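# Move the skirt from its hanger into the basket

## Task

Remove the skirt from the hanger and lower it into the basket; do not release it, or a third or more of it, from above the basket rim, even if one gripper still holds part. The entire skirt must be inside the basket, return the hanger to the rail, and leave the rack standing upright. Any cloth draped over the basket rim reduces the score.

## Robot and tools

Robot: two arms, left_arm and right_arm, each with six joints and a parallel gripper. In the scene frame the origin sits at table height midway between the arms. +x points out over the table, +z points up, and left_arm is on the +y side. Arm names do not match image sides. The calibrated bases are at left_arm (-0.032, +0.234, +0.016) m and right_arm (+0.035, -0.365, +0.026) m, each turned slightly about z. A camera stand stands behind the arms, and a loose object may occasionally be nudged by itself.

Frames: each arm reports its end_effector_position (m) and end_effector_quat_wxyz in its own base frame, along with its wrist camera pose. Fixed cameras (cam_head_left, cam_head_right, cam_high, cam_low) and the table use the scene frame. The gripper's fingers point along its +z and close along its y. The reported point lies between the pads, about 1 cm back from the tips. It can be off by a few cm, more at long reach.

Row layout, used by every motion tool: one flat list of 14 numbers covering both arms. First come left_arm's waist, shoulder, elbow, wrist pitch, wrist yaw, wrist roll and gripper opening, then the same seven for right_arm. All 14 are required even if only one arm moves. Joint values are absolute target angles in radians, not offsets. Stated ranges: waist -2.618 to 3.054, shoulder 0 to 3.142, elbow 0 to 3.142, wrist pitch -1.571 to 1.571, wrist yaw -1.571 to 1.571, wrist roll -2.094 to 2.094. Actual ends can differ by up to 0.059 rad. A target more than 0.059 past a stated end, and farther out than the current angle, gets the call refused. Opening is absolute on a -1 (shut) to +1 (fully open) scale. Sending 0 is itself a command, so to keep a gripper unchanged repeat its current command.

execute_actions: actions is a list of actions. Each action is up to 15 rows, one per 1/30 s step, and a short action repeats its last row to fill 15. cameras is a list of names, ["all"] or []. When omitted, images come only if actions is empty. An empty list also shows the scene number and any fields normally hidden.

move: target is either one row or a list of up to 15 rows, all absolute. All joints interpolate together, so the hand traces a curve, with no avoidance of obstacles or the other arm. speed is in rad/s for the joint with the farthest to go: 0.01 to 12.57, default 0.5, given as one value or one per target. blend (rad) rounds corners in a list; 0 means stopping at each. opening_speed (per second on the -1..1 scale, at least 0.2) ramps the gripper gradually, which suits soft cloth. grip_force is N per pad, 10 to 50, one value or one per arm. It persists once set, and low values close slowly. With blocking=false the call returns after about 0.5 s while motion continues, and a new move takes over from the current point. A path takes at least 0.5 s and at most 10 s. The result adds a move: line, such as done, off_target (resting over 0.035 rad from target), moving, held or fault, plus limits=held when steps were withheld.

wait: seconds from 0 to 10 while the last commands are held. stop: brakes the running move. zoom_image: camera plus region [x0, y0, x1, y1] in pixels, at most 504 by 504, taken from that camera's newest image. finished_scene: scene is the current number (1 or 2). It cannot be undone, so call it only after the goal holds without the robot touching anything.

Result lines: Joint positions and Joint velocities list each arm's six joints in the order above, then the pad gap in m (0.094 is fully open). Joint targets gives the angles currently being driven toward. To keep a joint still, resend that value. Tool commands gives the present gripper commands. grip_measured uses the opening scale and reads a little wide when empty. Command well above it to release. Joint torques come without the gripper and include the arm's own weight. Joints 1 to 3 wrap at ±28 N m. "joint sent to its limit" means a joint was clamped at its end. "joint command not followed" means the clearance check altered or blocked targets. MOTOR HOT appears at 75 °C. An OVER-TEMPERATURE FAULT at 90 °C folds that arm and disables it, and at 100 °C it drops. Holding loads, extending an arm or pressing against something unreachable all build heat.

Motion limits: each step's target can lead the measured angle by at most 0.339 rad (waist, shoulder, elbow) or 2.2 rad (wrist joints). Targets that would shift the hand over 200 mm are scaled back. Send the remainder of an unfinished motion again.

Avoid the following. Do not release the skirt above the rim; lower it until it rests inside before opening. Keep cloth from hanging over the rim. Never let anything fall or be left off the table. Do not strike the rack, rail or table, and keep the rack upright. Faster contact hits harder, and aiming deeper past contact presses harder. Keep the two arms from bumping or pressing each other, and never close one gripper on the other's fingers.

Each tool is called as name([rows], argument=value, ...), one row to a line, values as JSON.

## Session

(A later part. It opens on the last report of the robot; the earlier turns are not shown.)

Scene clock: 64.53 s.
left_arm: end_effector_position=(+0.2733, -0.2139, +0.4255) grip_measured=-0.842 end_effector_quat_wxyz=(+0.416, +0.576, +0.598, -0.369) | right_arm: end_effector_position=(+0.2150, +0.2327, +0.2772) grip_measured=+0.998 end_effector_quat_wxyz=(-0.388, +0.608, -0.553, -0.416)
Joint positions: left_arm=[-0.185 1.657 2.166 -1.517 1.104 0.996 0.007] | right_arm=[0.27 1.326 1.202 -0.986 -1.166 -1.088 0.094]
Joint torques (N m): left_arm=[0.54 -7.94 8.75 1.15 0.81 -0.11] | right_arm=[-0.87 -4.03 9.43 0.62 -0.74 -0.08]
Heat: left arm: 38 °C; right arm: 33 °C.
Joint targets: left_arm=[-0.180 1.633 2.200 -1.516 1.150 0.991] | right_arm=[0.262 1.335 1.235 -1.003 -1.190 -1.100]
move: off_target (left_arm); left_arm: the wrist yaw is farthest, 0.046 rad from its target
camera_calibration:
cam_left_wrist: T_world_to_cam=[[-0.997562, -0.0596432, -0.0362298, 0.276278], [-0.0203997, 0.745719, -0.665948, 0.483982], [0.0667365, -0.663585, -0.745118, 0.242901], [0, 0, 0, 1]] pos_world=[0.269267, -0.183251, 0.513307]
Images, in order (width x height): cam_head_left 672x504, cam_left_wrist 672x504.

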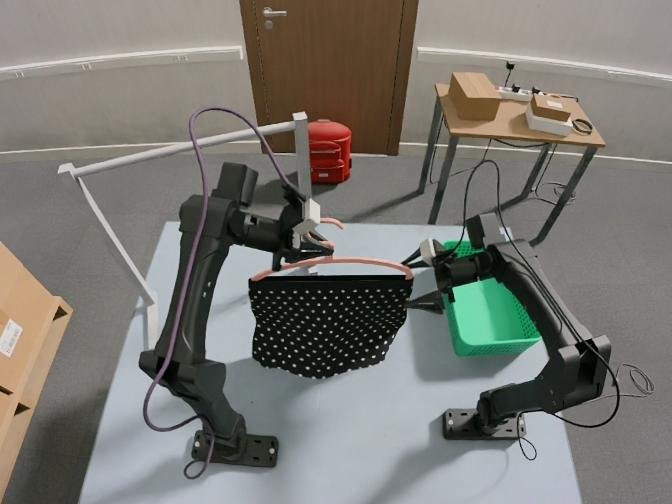

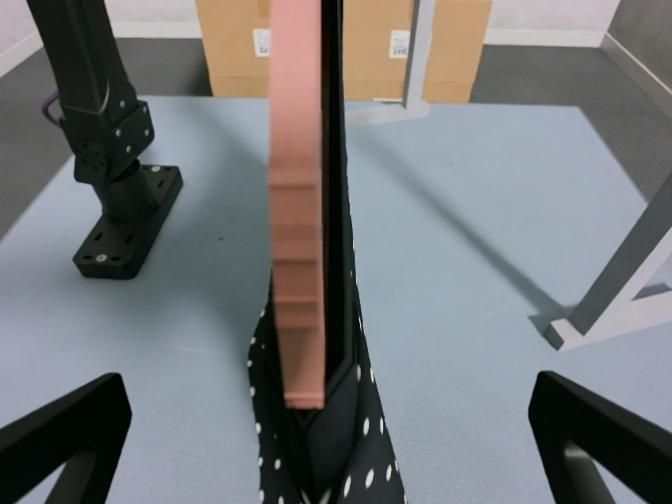

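move([
  [-0.18,1.633,2.20,-1.516,1.15,0.991,-1,0.295,1.33,1.115,-0.90,-1.145,-1.08,1],
  [-0.18,1.633,2.20,-1.516,1.15,0.991,-1,0.295,1.33,1.115,-0.90,-1.145,-1.08,-1],
], speed=0.25, opening_speed=1.5, cameras=["cam_head_left","cam_left_wrist"])

Scene clock: 70.20 s.
left_arm: end_effector_position=(+0.2739, -0.2133, +0.4256) grip_measured=-0.842 end_effector_quat_wxyz=(+0.417, +0.576, +0.599, -0.369) | right_arm: end_effector_position=(+0.2157, +0.2349, +0.2537) grip_measured=-0.971 end_effector_quat_wxyz=(-0.382, +0.616, -0.557, -0.406)
Joint positions: left_arm=[-0.183 1.657 2.166 -1.516 1.104 0.996 0.007] | right_arm=[0.286 1.326 1.127 -0.91 -1.134 -1.089 0.001]
Joint torques (N m): left_arm=[0.31 -7.95 8.68 1.14 0.81 -0.11] | right_arm=[0.65 -4.48 5.59 0.91 -0.61 0.06]
Heat: left arm: 38 °C; right arm: 32 °C.
Joint targets: left_arm=[-0.180 1.633 2.200 -1.516 1.150 0.991] | right_arm=[0.295 1.330 1.115 -0.900 -1.145 -1.080]
move: off_target (left_arm); left_arm: the wrist yaw is farthest, 0.046 rad from its target
camera_calibration:
cam_left_wrist: T_world_to_cam=[[-0.99737, -0.0619151, -0.0376821, 0.277001], [-0.0211106, 0.745501, -0.66617, 0.483875], [0.069338, -0.663623, -0.744847, 0.242504], [0, 0, 0, 1]] pos_world=[0.269673, -0.182648, 0.513409]
Images, in order (width x height): cam_head_left 672x504, cam_left_wrist 672x504.

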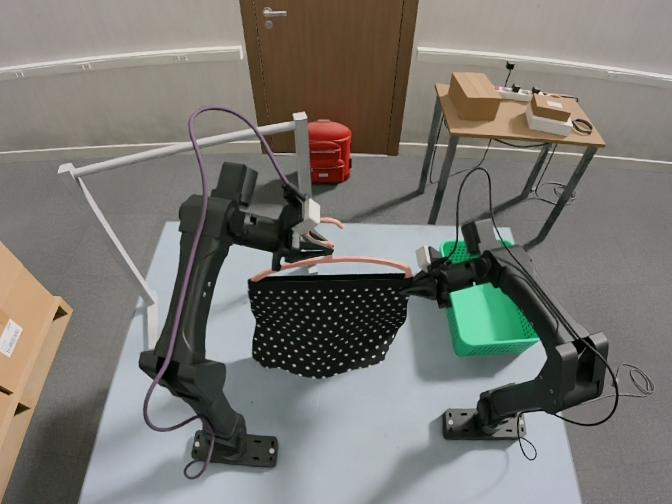

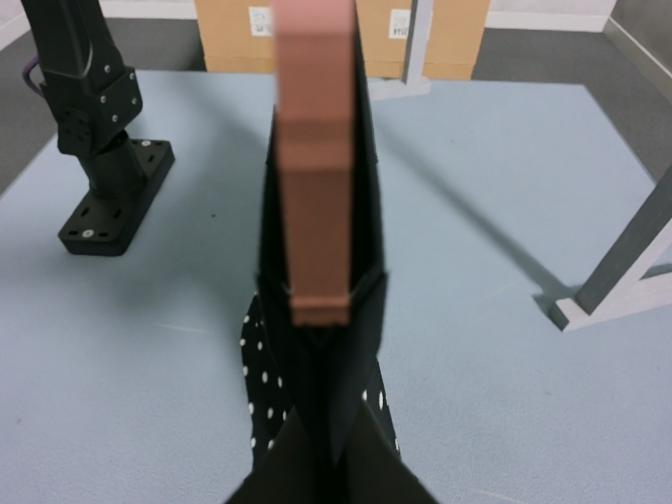

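move(target=[-0.18,1.633,2.22,-1.516,1.15,0.991,-1,0.27,1.33,0.86,-0.67,-1.16,-1.08,-1], speed=0.1, cameras=["cam_head_left","cam_left_wrist"])

Scene clock: 74.40 s.
left_arm: end_effector_position=(+0.2703, -0.2141, +0.4340) grip_measured=-0.842 end_effector_quat_wxyz=(+0.425, +0.578, +0.589, -0.372) | right_arm: end_effector_position=(+0.2088, +0.2304, +0.1868) grip_measured=-0.975 end_effector_quat_wxyz=(-0.372, +0.611, -0.568, -0.408)
Joint positions: left_arm=[-0.183 1.657 2.191 -1.522 1.121 0.996 0.007] | right_arm=[0.28 1.326 0.871 -0.684 -1.127 -1.088 0.001]
Joint torques (N m): left_arm=[0.29 -7.84 8.23 1.2 0.64 -0.11] | right_arm=[-0.8 -4.29 5.48 0.89 -0.85 0.09]
Heat: left arm: 38 °C; right arm: 32 °C.
Joint targets: left_arm=[-0.180 1.633 2.220 -1.516 1.150 0.991] | right_arm=[0.270 1.330 0.860 -0.670 -1.160 -1.080]
move: done
camera_calibration:
cam_left_wrist: T_world_to_cam=[[-0.997243, -0.0533665, -0.0515621, 0.281437], [-0.00412477, 0.733634, -0.679532, 0.48861], [0.074092, -0.677446, -0.731832, 0.238599], [0, 0, 0, 1]] pos_world=[0.264998, -0.181804, 0.521152]
Images, in order (width x height): cam_head_left 672x504, cam_left_wrist 672x504.

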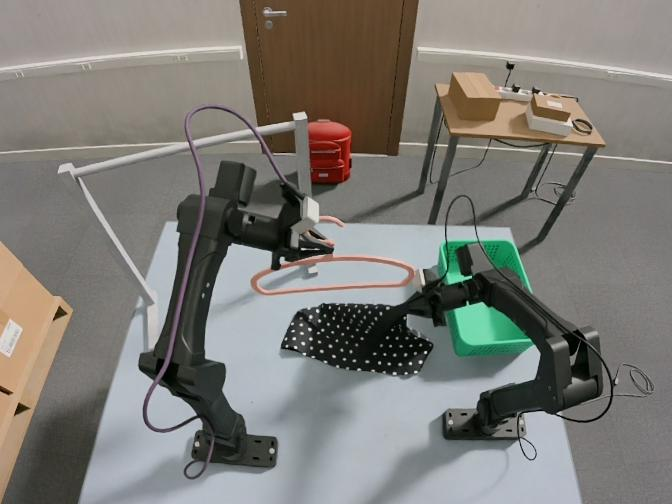

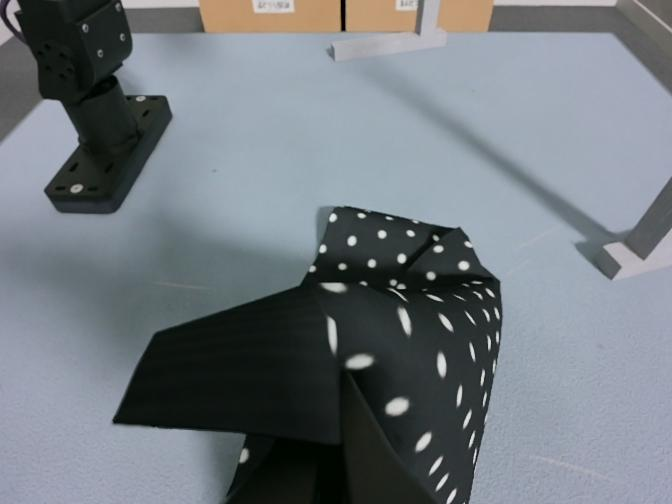

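move([
  [-0.05,0.75,1.0,-0.1,0.6,-0.1,-1,0.270,1.33,0.86,-0.67,-1.16,-1.08,-1],
  [0.349,1.0,1.41,-0.535,0,0,-1,0.755,1.193,2.13,-0.90,0,0,-1],
], speed=[0.6,0.5], blend=[0.15,0], cameras=["cam_head_left","cam_high","cam_low","cam_left_wrist"])

Scene clock: 89.63 s.
left_arm: end_effector_position=(+0.3110, +0.1108, +0.4440) grip_measured=-0.842 end_effector_quat_wxyz=(+0.637, -0.130, +0.753, +0.106) | right_arm: end_effector_position=(+0.2011, +0.1884, +0.5912) grip_measured=-0.975 end_effector_quat_wxyz=(+0.654, -0.265, +0.661, +0.254)
Joint positions: left_arm=[0.344 0.998 1.373 -0.543 0.009 -0.005 0.007] | right_arm=[0.745 1.194 2.109 -0.929 -0.006 -0.011 0.001]
Joint torques (N m): left_arm=[0.55 -1.36 10.41 2.09 -0.11 0.01] | right_arm=[0.9 -0.77 5.71 2.09 -0.01 0.12]
Heat: left arm: 37 °C; right arm: 32 °C.
Joint targets: left_arm=[0.349 1.000 1.410 -0.535 0.000 0.000] | right_arm=[0.755 1.193 2.130 -0.900 0.000 0.000]
move: off_target (left_arm); left_arm: the elbow is farthest, 0.037 rad from its target
camera_calibration:
cam_left_wrist: T_world_to_cam=[[0.32698, -0.945004, 0.00724431, 0.000715584], [-0.546162, -0.195222, -0.814614, 0.588709], [0.771227, 0.262406, -0.579958, 0.074598], [0, 0, 0, 1]] pos_world=[0.263764, 0.0960299, 0.522829]
Images, in order (width x height): cam_head_left 672x504, cam_high 672x504, cam_low 672x504, cam_left_wrist 672x504.

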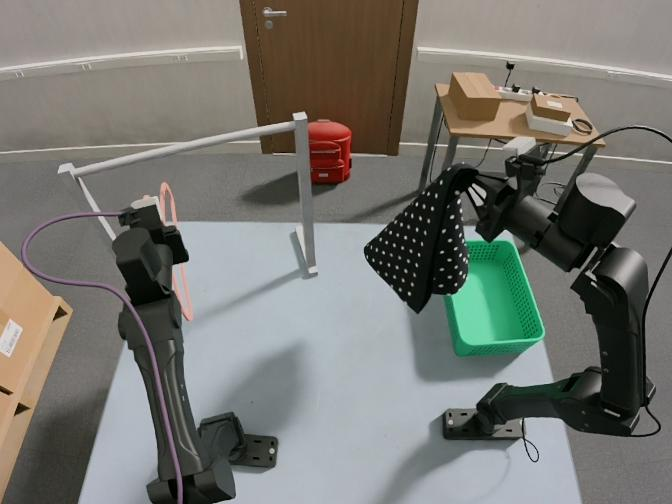

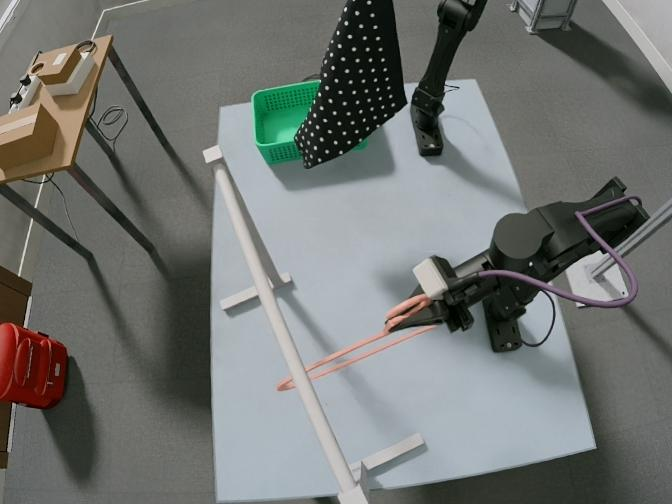

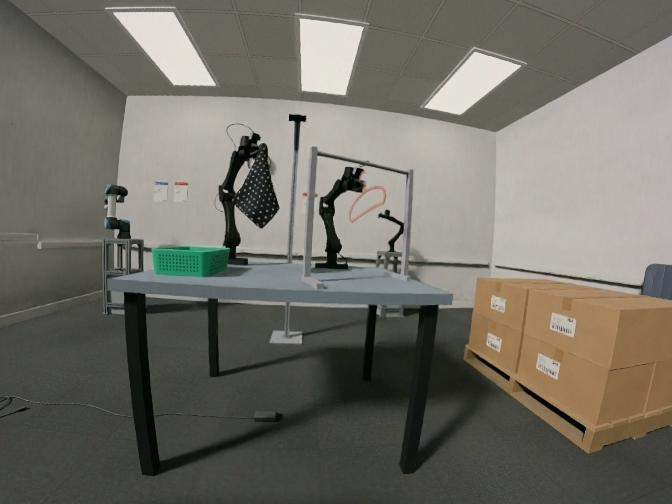

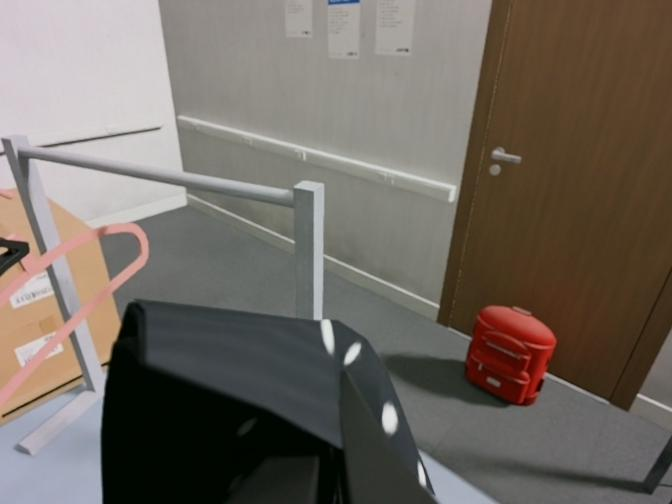

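move(target=[0.349,1.0,1.41,-0.535,0,0,-1,-0.046,1.449,2.50,-1.04,0,0,-1], speed=0.5, cameras=["cam_head_left","cam_high","cam_low"])

Scene clock: 95.83 s.
left_arm: end_effector_position=(+0.3110, +0.1108, +0.4440) grip_measured=-0.842 end_effector_quat_wxyz=(+0.637, -0.130, +0.753, +0.106) | right_arm: end_effector_position=(+0.3142, -0.0107, +0.6099) grip_measured=-0.975 end_effector_quat_wxyz=(+0.691, +0.010, +0.723, -0.016)
Joint positions: left_arm=[0.344 0.998 1.373 -0.543 0.009 -0.005 0.007] | right_arm=[-0.038 1.448 2.472 -1.069 -0.001 -0.01 0.001]
Joint torques (N m): left_arm=[0.57 -1.33 10.43 2.09 -0.11 0.01] | right_arm=[-0.69 -2.43 5.85 2.11 0 0.09]
Heat: left arm: 37 °C; right arm: 32 °C.
Joint targets: left_arm=[0.349 1.000 1.410 -0.535 0.000 0.000] | right_arm=[-0.046 1.449 2.500 -1.040 0.000 0.000]
move: off_target (left_arm); left_arm: the elbow is farthest, 0.037 rad from its target
Images, in order (width x height): cam_head_left 672x504, cam_high 672x504, cam_low 672x504.

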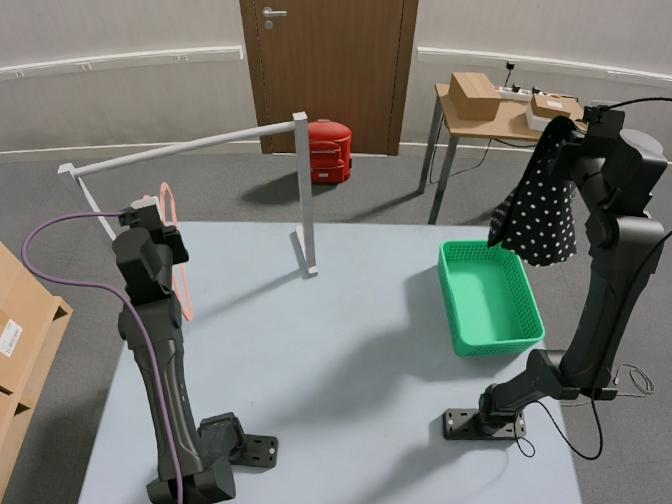

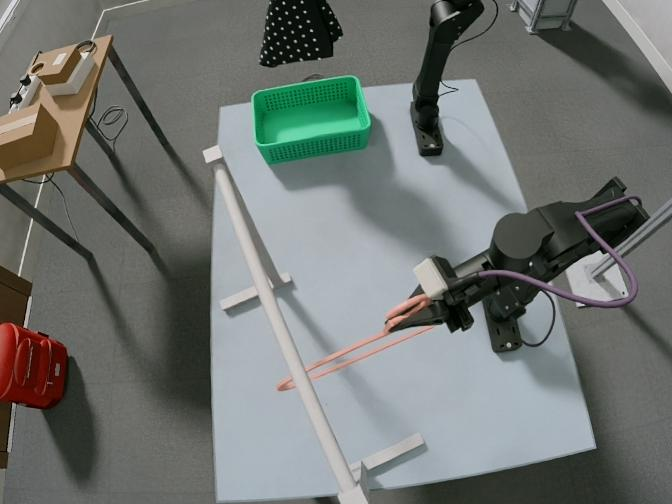

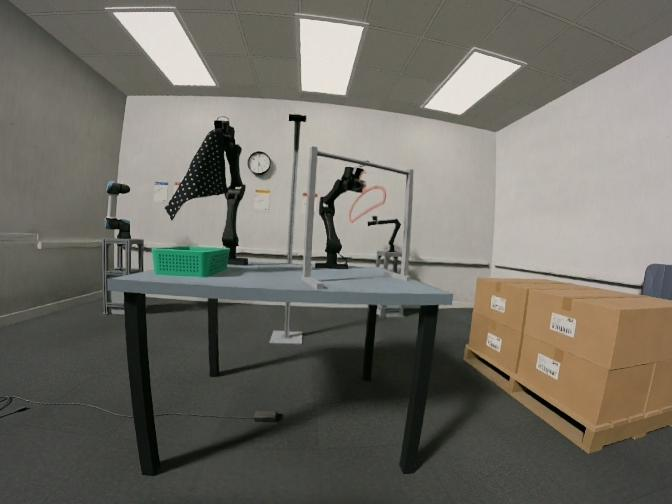

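wait(seconds=0.3, cameras=["cam_low","cam_high"])

Scene clock: 97.07 s.
left_arm: end_effector_position=(+0.3110, +0.1108, +0.4440) grip_measured=-0.842 end_effector_quat_wxyz=(+0.637, -0.130, +0.753, +0.106) | right_arm: end_effector_position=(+0.3142, -0.0107, +0.6096) grip_measured=-0.975 end_effector_quat_wxyz=(+0.690, +0.010, +0.723, -0.016)
Joint positions: left_arm=[0.344 0.998 1.373 -0.543 0.009 -0.005 0.007] | right_arm=[-0.038 1.448 2.472 -1.07 -0.001 -0.01 0.001]
Joint torques (N m): left_arm=[0.55 -1.33 10.43 2.09 -0.11 0] | right_arm=[-0.69 -2.45 5.82 2.1 -0.1 0.1]
Heat: left arm: 37 °C; right arm: 32 °C.
Joint targets: left_arm=[0.349 1.000 1.410 -0.535 0.000 0.000] | right_arm=[-0.046 1.449 2.500 -1.040 0.000 0.000]
Tool commands: left_gripper/opening=-1.0 right_gripper/opening=-1.0
wait: 0.30 s; at rest from the start
Images, in order (width x height): cam_high 672x504, cam_low 672x504.

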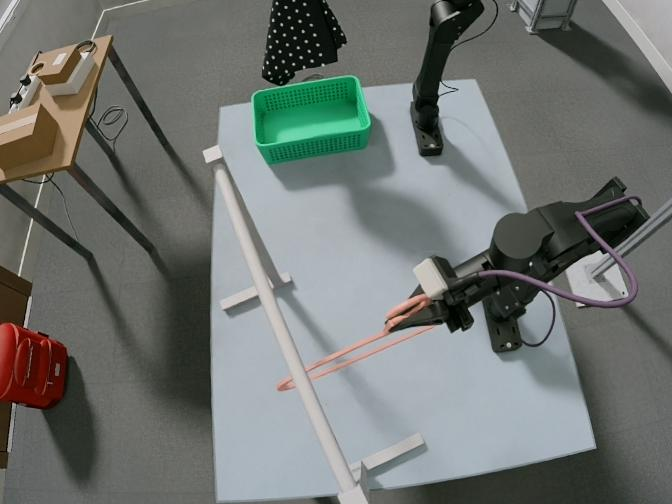

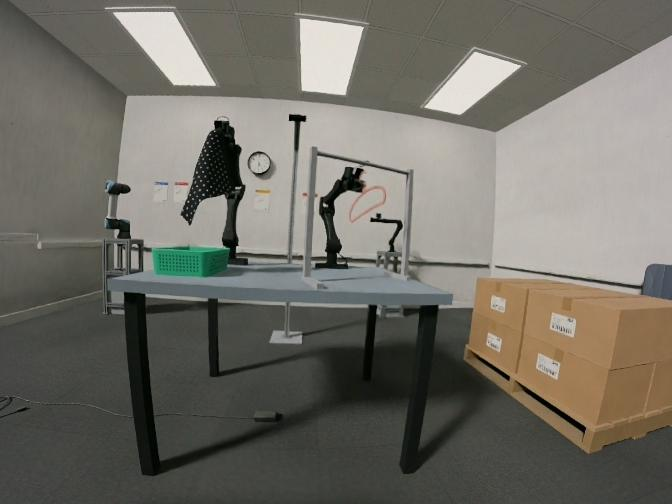

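move([
  [0.349,1.0,1.41,-0.535,0,0,-1,-0.046,0.961,1.57,-0.909,0,0,-1],
  [0.349,1.0,1.41,-0.535,0,0,-1,-0.046,1.041,1.36,-1.119,0,0,-1],
  [0.349,1.0,1.41,-0.535,0,0,-1,-0.046,1.266,1.2,-1.133,0,0,-1],
], speed=0.3, blend=[0.1,0.1,0], cameras=["cam_head_left","cam_head_right","cam_high","cam_left_wrist"])

Scene clock: 105.63 s.
left_arm: end_effector_position=(+0.3110, +0.1108, +0.4440) grip_measured=-0.842 end_effector_quat_wxyz=(+0.637, -0.130, +0.753, +0.106) | right_arm: end_effector_position=(+0.2823, -0.0095, +0.1838) grip_measured=-0.975 end_effector_quat_wxyz=(+0.191, +0.013, +0.982, -0.004)
Joint positions: left_arm=[0.344 0.998 1.373 -0.543 0.009 -0.005 0.007] | right_arm=[-0.038 1.265 1.207 -1.129 -0.001 -0.01 0.001]
Joint torques (N m): left_arm=[0.54 -1.39 10.43 2.09 -0.11 0.01] | right_arm=[-0.77 -4.07 5.9 0.81 -0.01 0.11]
Heat: left arm: 37 °C; right arm: 33 °C.
Joint targets: left_arm=[0.349 1.000 1.410 -0.535 0.000 0.000] | right_arm=[-0.046 1.266 1.200 -1.133 0.000 0.000]
move: off_target (left_arm); left_arm: the elbow is farthest, 0.037 rad from its target
camera_calibration:
cam_left_wrist: T_world_to_cam=[[0.32698, -0.945004, 0.00724431, 0.000715584], [-0.546162, -0.195222, -0.814614, 0.588709], [0.771227, 0.262406, -0.579958, 0.074598], [0, 0, 0, 1]] pos_world=[0.263764, 0.0960299, 0.522829]
Images, in order (width x height): cam_head_left 672x504, cam_head_right 672x504, cam_high 672x504, cam_left_wrist 672x504.

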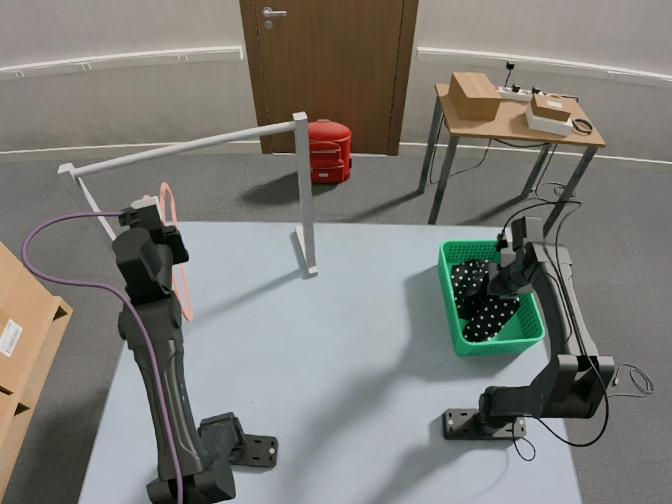

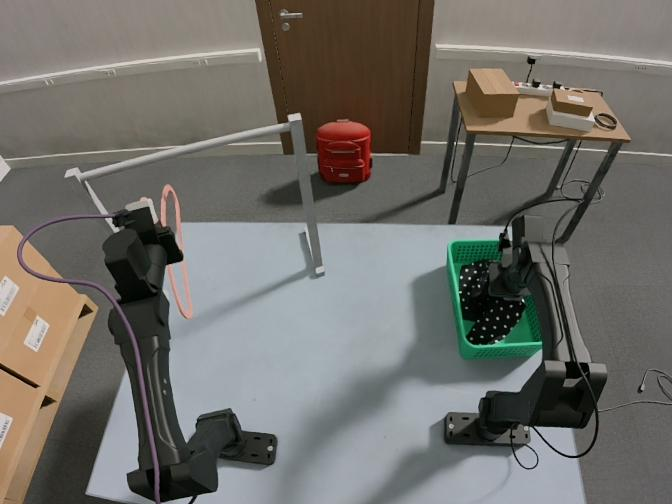

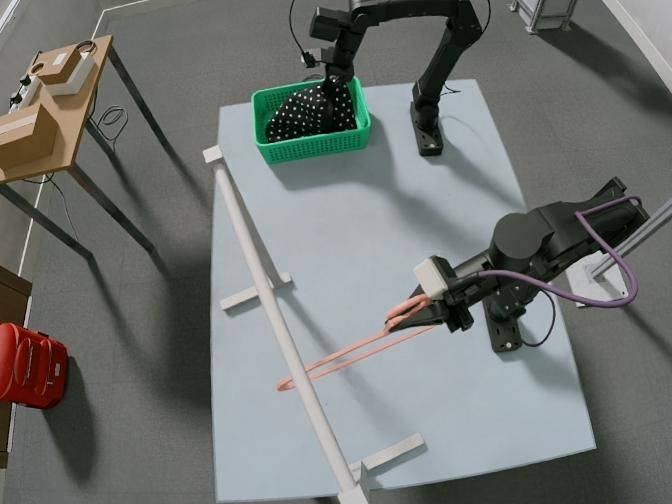

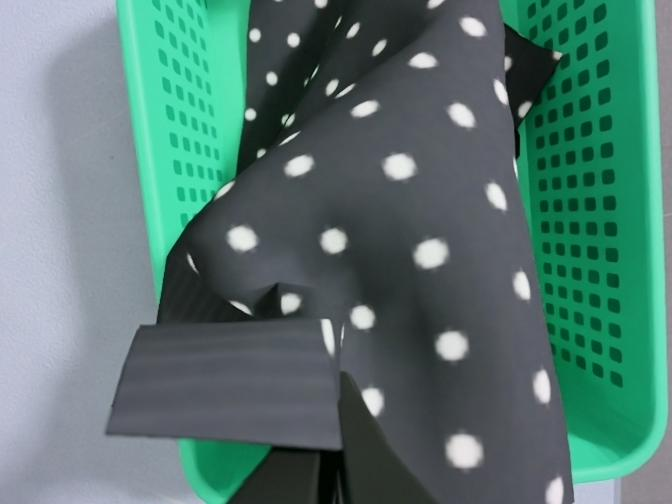

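move([
  [0.349,1.0,1.41,-0.535,0,0,-1,-0.075,1.562,1.011,-0.853,0,0,-1],
  [0.349,1.0,1.41,-0.535,0,0,-1,-0.075,1.562,1.011,-0.853,0,0,0.0],
], speed=0.25, opening_speed=1.0, cameras=["cam_head_left","cam_head_right","cam_high","cam_left_wrist"])

Scene clock: 110.53 s.
left_arm: end_effector_position=(+0.3110, +0.1108, +0.4440) grip_measured=-0.842 end_effector_quat_wxyz=(+0.637, -0.130, +0.753, +0.106) | right_arm: end_effector_position=(+0.2971, -0.0184, +0.0621) grip_measured=-0.002 end_effector_quat_wxyz=(+0.082, +0.028, +0.996, -0.003)
Joint positions: left_arm=[0.344 0.998 1.373 -0.543 0.009 -0.005 0.007] | right_arm=[-0.066 1.555 1.02 -0.873 -0.001 -0.01 0.047]
Joint torques (N m): left_arm=[0.58 -1.35 10.41 2.09 -0.11 0.01] | right_arm=[-0.84 -5.68 5.22 0.72 0.02 0.12]
Heat: left arm: 37 °C; right arm: 32 °C.
Joint targets: left_arm=[0.349 1.000 1.410 -0.535 0.000 0.000] | right_arm=[-0.075 1.562 1.011 -0.853 0.000 0.000]
move: off_target (left_arm); left_arm: the elbow is farthest, 0.037 rad from its target
camera_calibration:
cam_left_wrist: T_world_to_cam=[[0.32698, -0.945004, 0.00724431, 0.000715584], [-0.546162, -0.195222, -0.814614, 0.588709], [0.771227, 0.262406, -0.579958, 0.074598], [0, 0, 0, 1]] pos_world=[0.263764, 0.0960299, 0.522829]
Images, in order (width x height): cam_head_left 672x504, cam_head_right 672x504, cam_high 672x504, cam_left_wrist 672x504.

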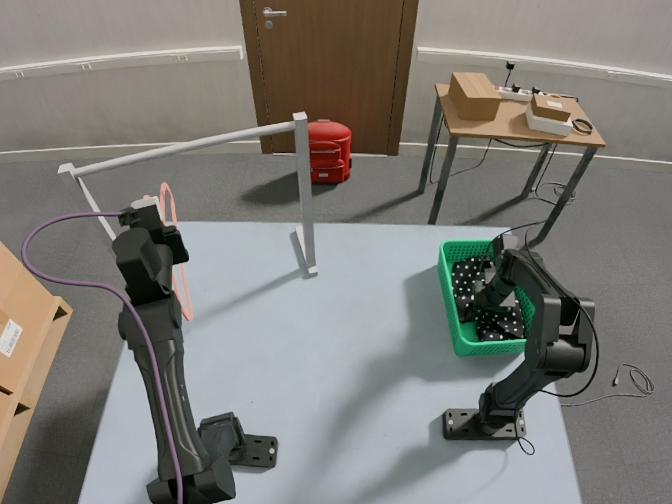

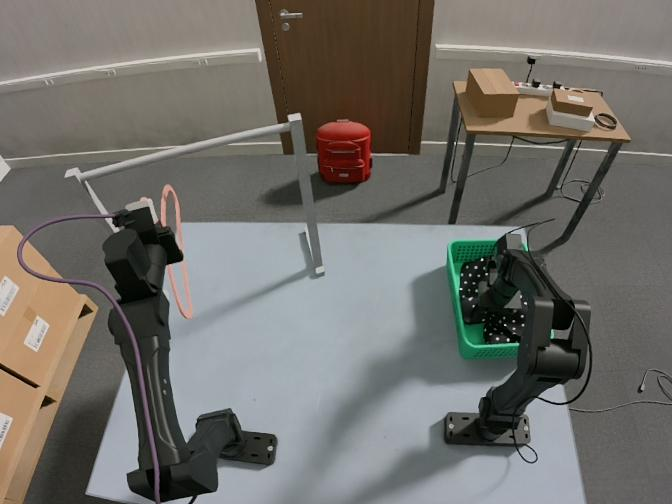

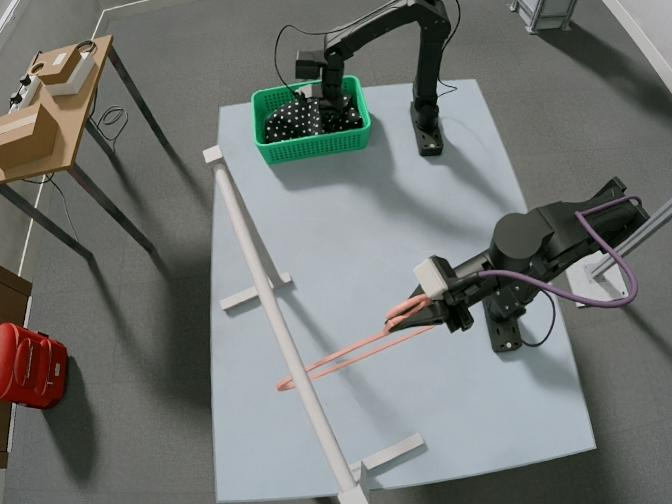

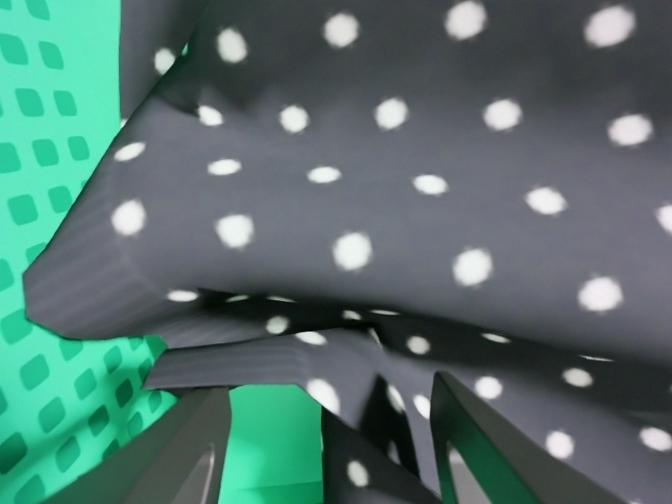

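move([
  [0.349,1.0,1.41,-0.535,0,0,-1,-0.075,1.562,1.011,-0.853,0,0,0.2],
  [0.349,1.0,1.41,-0.535,0,0,-1,-0.06,1.266,1.2,-1.133,0,0,0.2],
  [0.349,1.0,1.41,-0.535,0,0,-1,-0.046,1.041,1.36,-1.119,0,0,0.2],
], speed=0.3, blend=[0,0.1,0], cameras=["cam_left_wrist","cam_head_left"])

move(target=[0.349,1.263,1.70,-0.545,0,0,-1,1.12,1.06,1.591,-0.30,0,0,0.2], speed=0.7, cameras=["cam_left_wrist","cam_high","cam_low"])

zoom_image(camera="cam_high", region=[230, 250, 440, 410])

zoom_image(camera="cam_left_wrist", region=[150, 130, 400, 330])

Scene clock: 116.13 s.
left_arm: end_effector_position=(+0.3110, +0.1108, +0.4440) grip_measured=-0.842 end_effector_quat_wxyz=(+0.637, -0.130, +0.753, +0.106) | right_arm: end_effector_position=(+0.2755, -0.0145, +0.2914) grip_measured=+0.198 end_effector_quat_wxyz=(+0.366, +0.022, +0.930, -0.012)
Joint positions: left_arm=[0.344 0.998 1.373 -0.543 0.009 -0.005 0.007] | right_arm=[-0.057 1.045 1.336 -1.111 -0.001 -0.01 0.056]
Joint torques (N m): left_arm=[0.58 -1.35 10.4 2.09 -0.11 0] | right_arm=[0.85 -2.09 8.16 1.28 -0.02 0.09]
Motor temperatures (°C): left_arm=[26 29 37 37 24 26 26] | right_arm=[27 25 32 31 24 24 26]
Heat: left arm: 37 °C; right arm: 32 °C.
Joint targets: left_arm=[0.349 1.000 1.410 -0.535 0.000 0.000] | right_arm=[-0.046 1.041 1.360 -1.119 0.000 0.000]
move: off_target (left_arm); left_arm: the elbow is farthest, 0.037 rad from its target
camera_calibration:
cam_left_wrist: T_world_to_cam=[[0.32698, -0.945004, 0.00724431, 0.000715584], [-0.546162, -0.195222, -0.814614, 0.588709], [0.771227, 0.262406, -0.579958, 0.074598], [0, 0, 0, 1]] pos_world=[0.263764, 0.0960299, 0.522829]
Images, in order (width x height): cam_head_left 672x504, cam_left_wrist 672x504.

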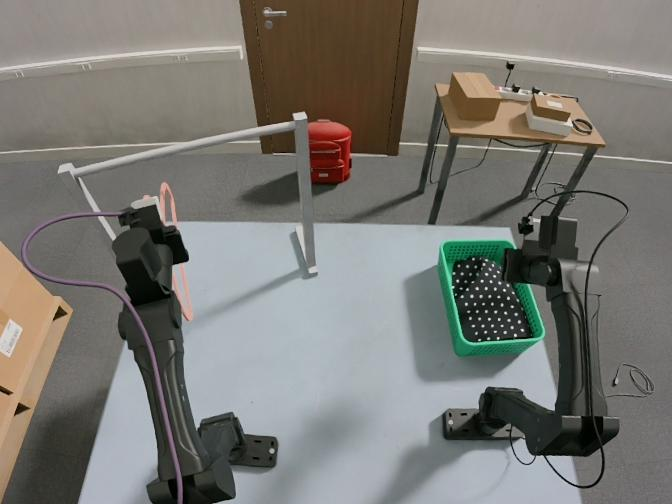

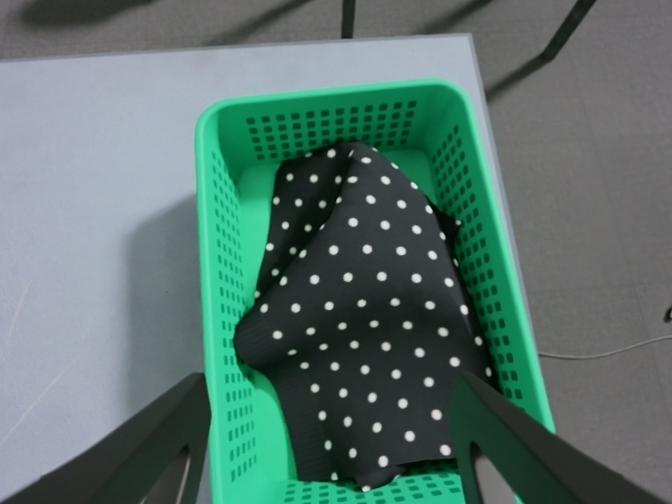

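Scene clock: 118.53 s.
left_arm: end_effector_position=(+0.3661, +0.1305, +0.4836) grip_measured=-0.842 end_effector_quat_wxyz=(+0.643, -0.129, +0.747, +0.107) | right_arm: end_effector_position=(+0.1410, +0.2883, +0.5678) grip_measured=+0.198 end_effector_quat_wxyz=(+0.657, -0.339, +0.539, +0.404)
Joint positions: left_arm=[0.344 1.259 1.662 -0.553 0.009 -0.005 0.007] | right_arm=[1.112 1.056 1.565 -0.318 -0.002 -0.01 0.056]
Joint torques (N m): left_arm=[0.57 -3.21 10.44 2.09 -0.11 0] | right_arm=[0.79 -0.94 8.16 1.86 0.02 0.1]
Heat: left arm: 37 °C; right arm: 32 °C.
Joint targets: left_arm=[0.349 1.263 1.700 -0.545 0.000 0.000] | right_arm=[1.120 1.060 1.591 -0.300 0.000 0.000]
move: off_target (left_arm); left_arm: the elbow is farthest, 0.038 rad from its target
camera_calibration:
cam_left_wrist: T_world_to_cam=[[0.326802, -0.945067, 0.00702556, 0.00130149], [-0.532378, -0.190227, -0.824856, 0.654174], [0.78088, 0.265825, -0.565299, 0.0388586], [0, 0, 0, 1]] pos_world=[0.317499, 0.115342, 0.561557]
Images, in order (width x height): cam_high 672x504, cam_low 672x504, cam_left_wrist 672x504.

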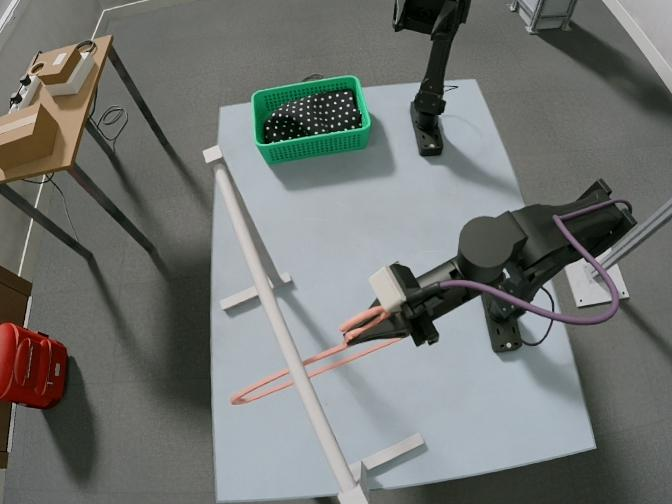

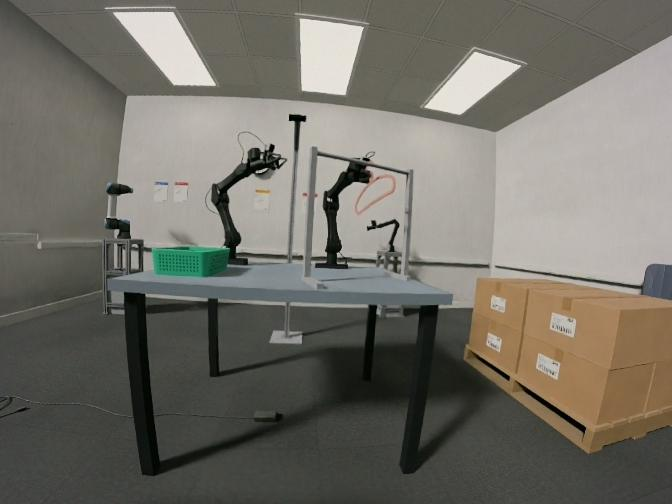

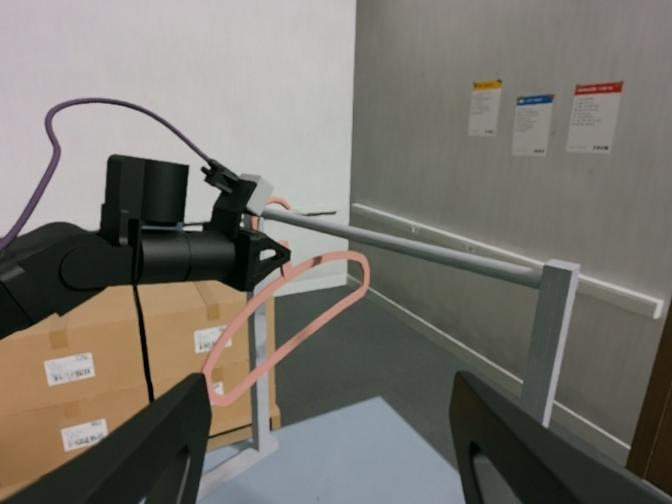

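Scaled by 2.400.

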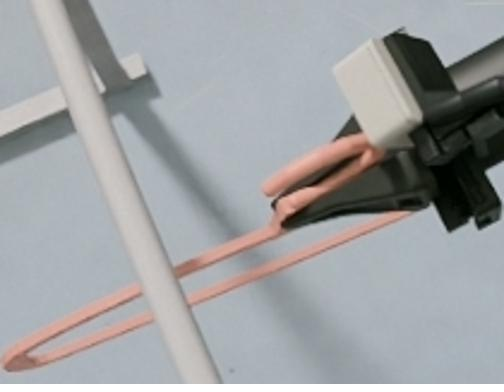

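Scaled by 2.016.

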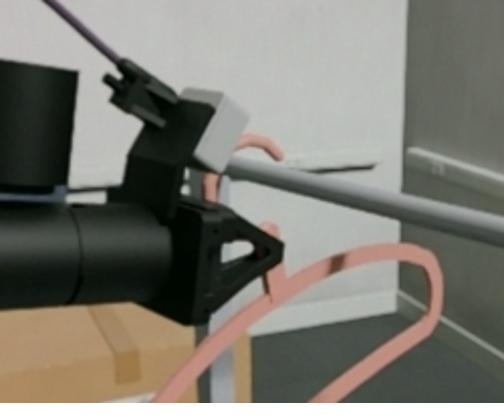

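move(target=[0.349,1.4005,1.738,-0.442,0,0,-1,1.12,1.06,1.591,-0.30,0,0,0.2], speed=0.2, cameras=["cam_left_wrist","cam_high"])

zoom_image(camera="cam_high", region=[230, 250, 440, 410])

zoom_image(camera="cam_left_wrist", region=[200, 130, 400, 290])

Scene clock: 127.37 s.
left_arm: end_effector_position=(+0.4122, +0.1470, +0.4666) grip_measured=-0.842 end_effector_quat_wxyz=(+0.637, -0.130, +0.753, +0.106) | right_arm: end_effector_position=(+0.1410, +0.2883, +0.5679) grip_measured=+0.198 end_effector_quat_wxyz=(+0.657, -0.339, +0.538, +0.404)
Joint positions: left_arm=[0.344 1.397 1.698 -0.469 0.009 -0.005 0.007] | right_arm=[1.112 1.056 1.565 -0.317 -0.002 -0.01 0.056]
Joint torques (N m): left_arm=[0.55 -4.82 10.92 2.28 -0.11 0.01] | right_arm=[0.69 -1.11 8.13 1.86 0.01 0.1]
Heat: left arm: 40 °C; right arm: 33 °C.
Joint targets: left_arm=[0.349 1.400 1.738 -0.442 0.000 0.000] | right_arm=[1.120 1.060 1.591 -0.300 0.000 0.000]
move: off_target (left_arm); left_arm: the elbow is farthest, 0.040 rad from its target
camera_calibration:
cam_left_wrist: T_world_to_cam=[[0.32698, -0.945004, 0.00724431, 0.00179785], [-0.546162, -0.195222, -0.814614, 0.669422], [0.771227, 0.262406, -0.579958, 0.000208628], [0, 0, 0, 1]] pos_world=[0.364864, 0.13233, 0.545429]
Images, in order (width x height): cam_high 672x504, cam_left_wrist 672x504.

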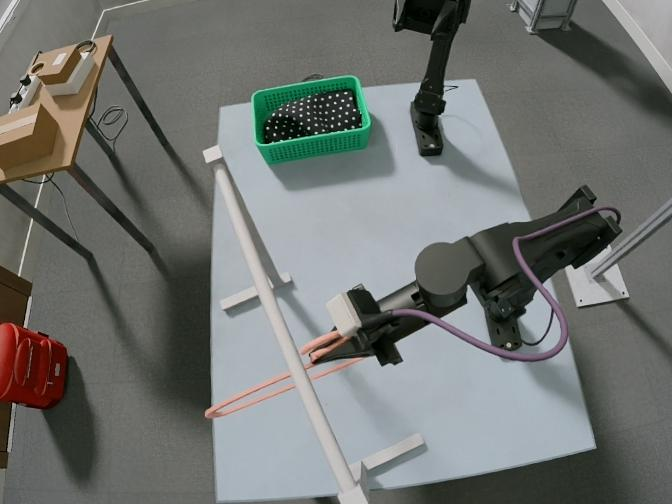

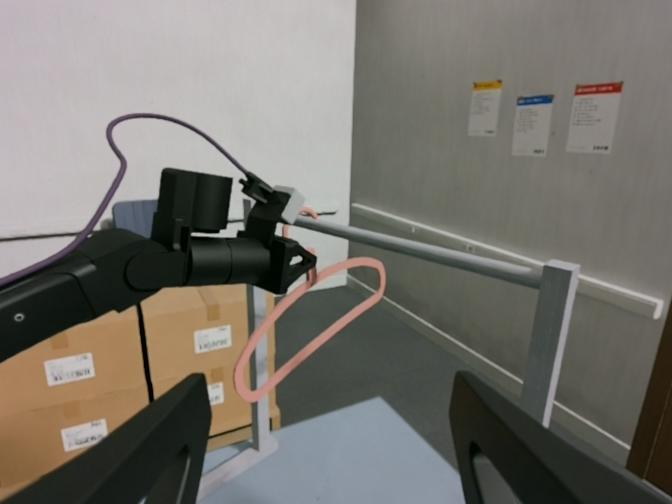

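Scaled by 2.400.

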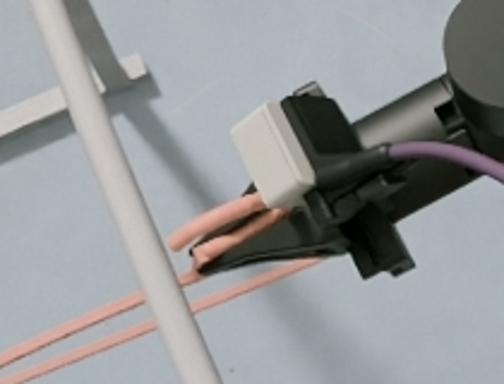

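Scaled by 2.520.

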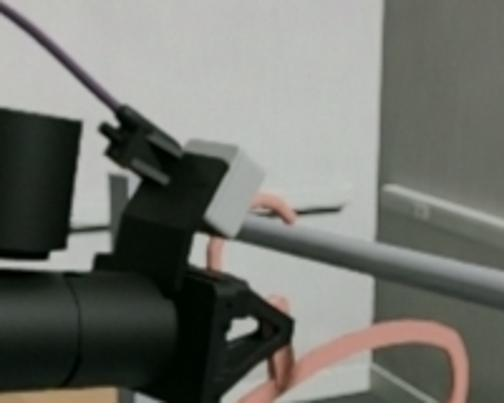

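move([
  [0.349,1.40,1.775,-0.475,0,0,-1,1.12,1.06,1.591,-0.30,0,0,0.2],
  [0.349,1.586,1.939,-0.455,0,0,-1,1.12,1.06,1.591,-0.30,0,0,0.2],
], speed=0.15, blend=[0.01,0], cameras=["cam_left_wrist","cam_high"])

zoom_image(camera="cam_high", region=[200, 250, 410, 410])

zoom_image(camera="cam_left_wrist", region=[200, 130, 400, 290])

Scene clock: 133.83 s.
left_arm: end_effector_position=(+0.4549, +0.1623, +0.4771) grip_measured=-0.842 end_effector_quat_wxyz=(+0.640, -0.129, +0.750, +0.106) | right_arm: end_effector_position=(+0.1410, +0.2883, +0.5679) grip_measured=+0.198 end_effector_quat_wxyz=(+0.657, -0.339, +0.538, +0.404)
Joint positions: left_arm=[0.344 1.578 1.898 -0.479 0.009 -0.005 0.007] | right_arm=[1.112 1.056 1.565 -0.317 -0.002 -0.01 0.056]
Joint torques (N m): left_arm=[0.53 -5.97 10.99 2.26 -0.11 0] | right_arm=[0.66 -1.01 8.02 1.9 0 0.08]
Heat: left arm: 39 °C; right arm: 33 °C.
Joint targets: left_arm=[0.349 1.586 1.939 -0.455 0.000 0.000] | right_arm=[1.120 1.060 1.591 -0.300 0.000 0.000]
move: off_target (left_arm); left_arm: the elbow is farthest, 0.041 rad from its target
camera_calibration:
cam_left_wrist: T_world_to_cam=[[0.32683, -0.945059, 0.00672223, 0.00252742], [-0.538961, -0.192222, -0.820105, 0.703138], [0.77634, 0.264411, -0.572174, -0.0370257], [0, 0, 0, 1]] pos_world=[0.406882, 0.147337, 0.555444]
Images, in order (width x height): cam_high 672x504, cam_left_wrist 672x504.

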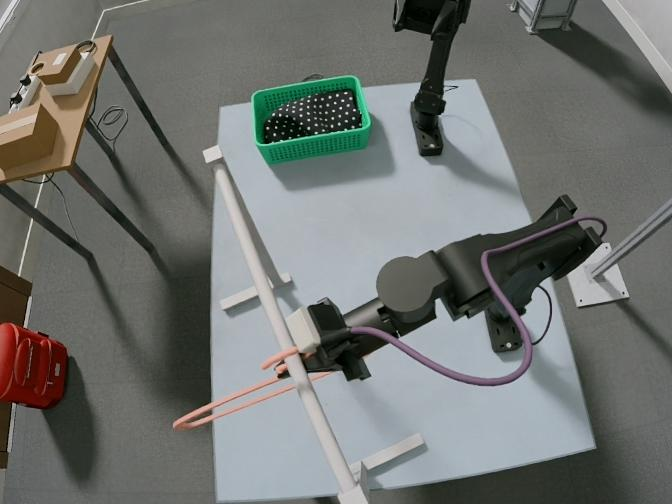

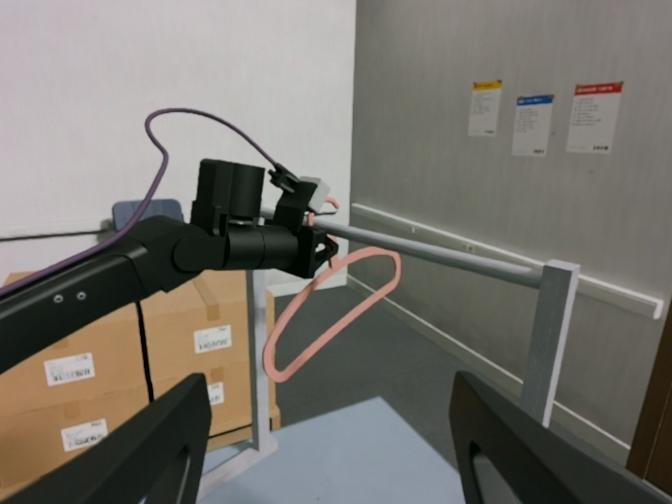

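Scaled by 2.400.

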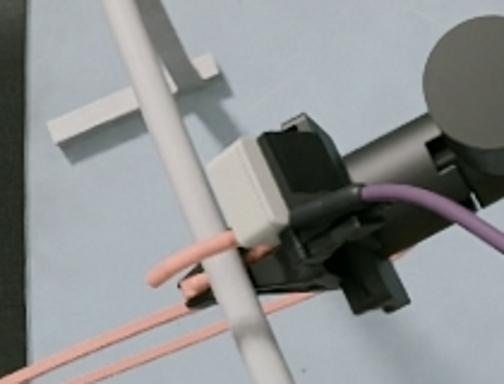

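Scaled by 2.520.

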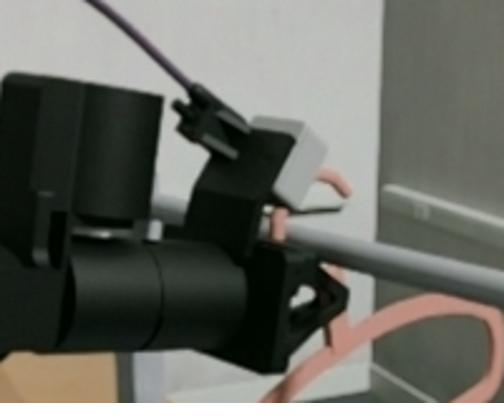

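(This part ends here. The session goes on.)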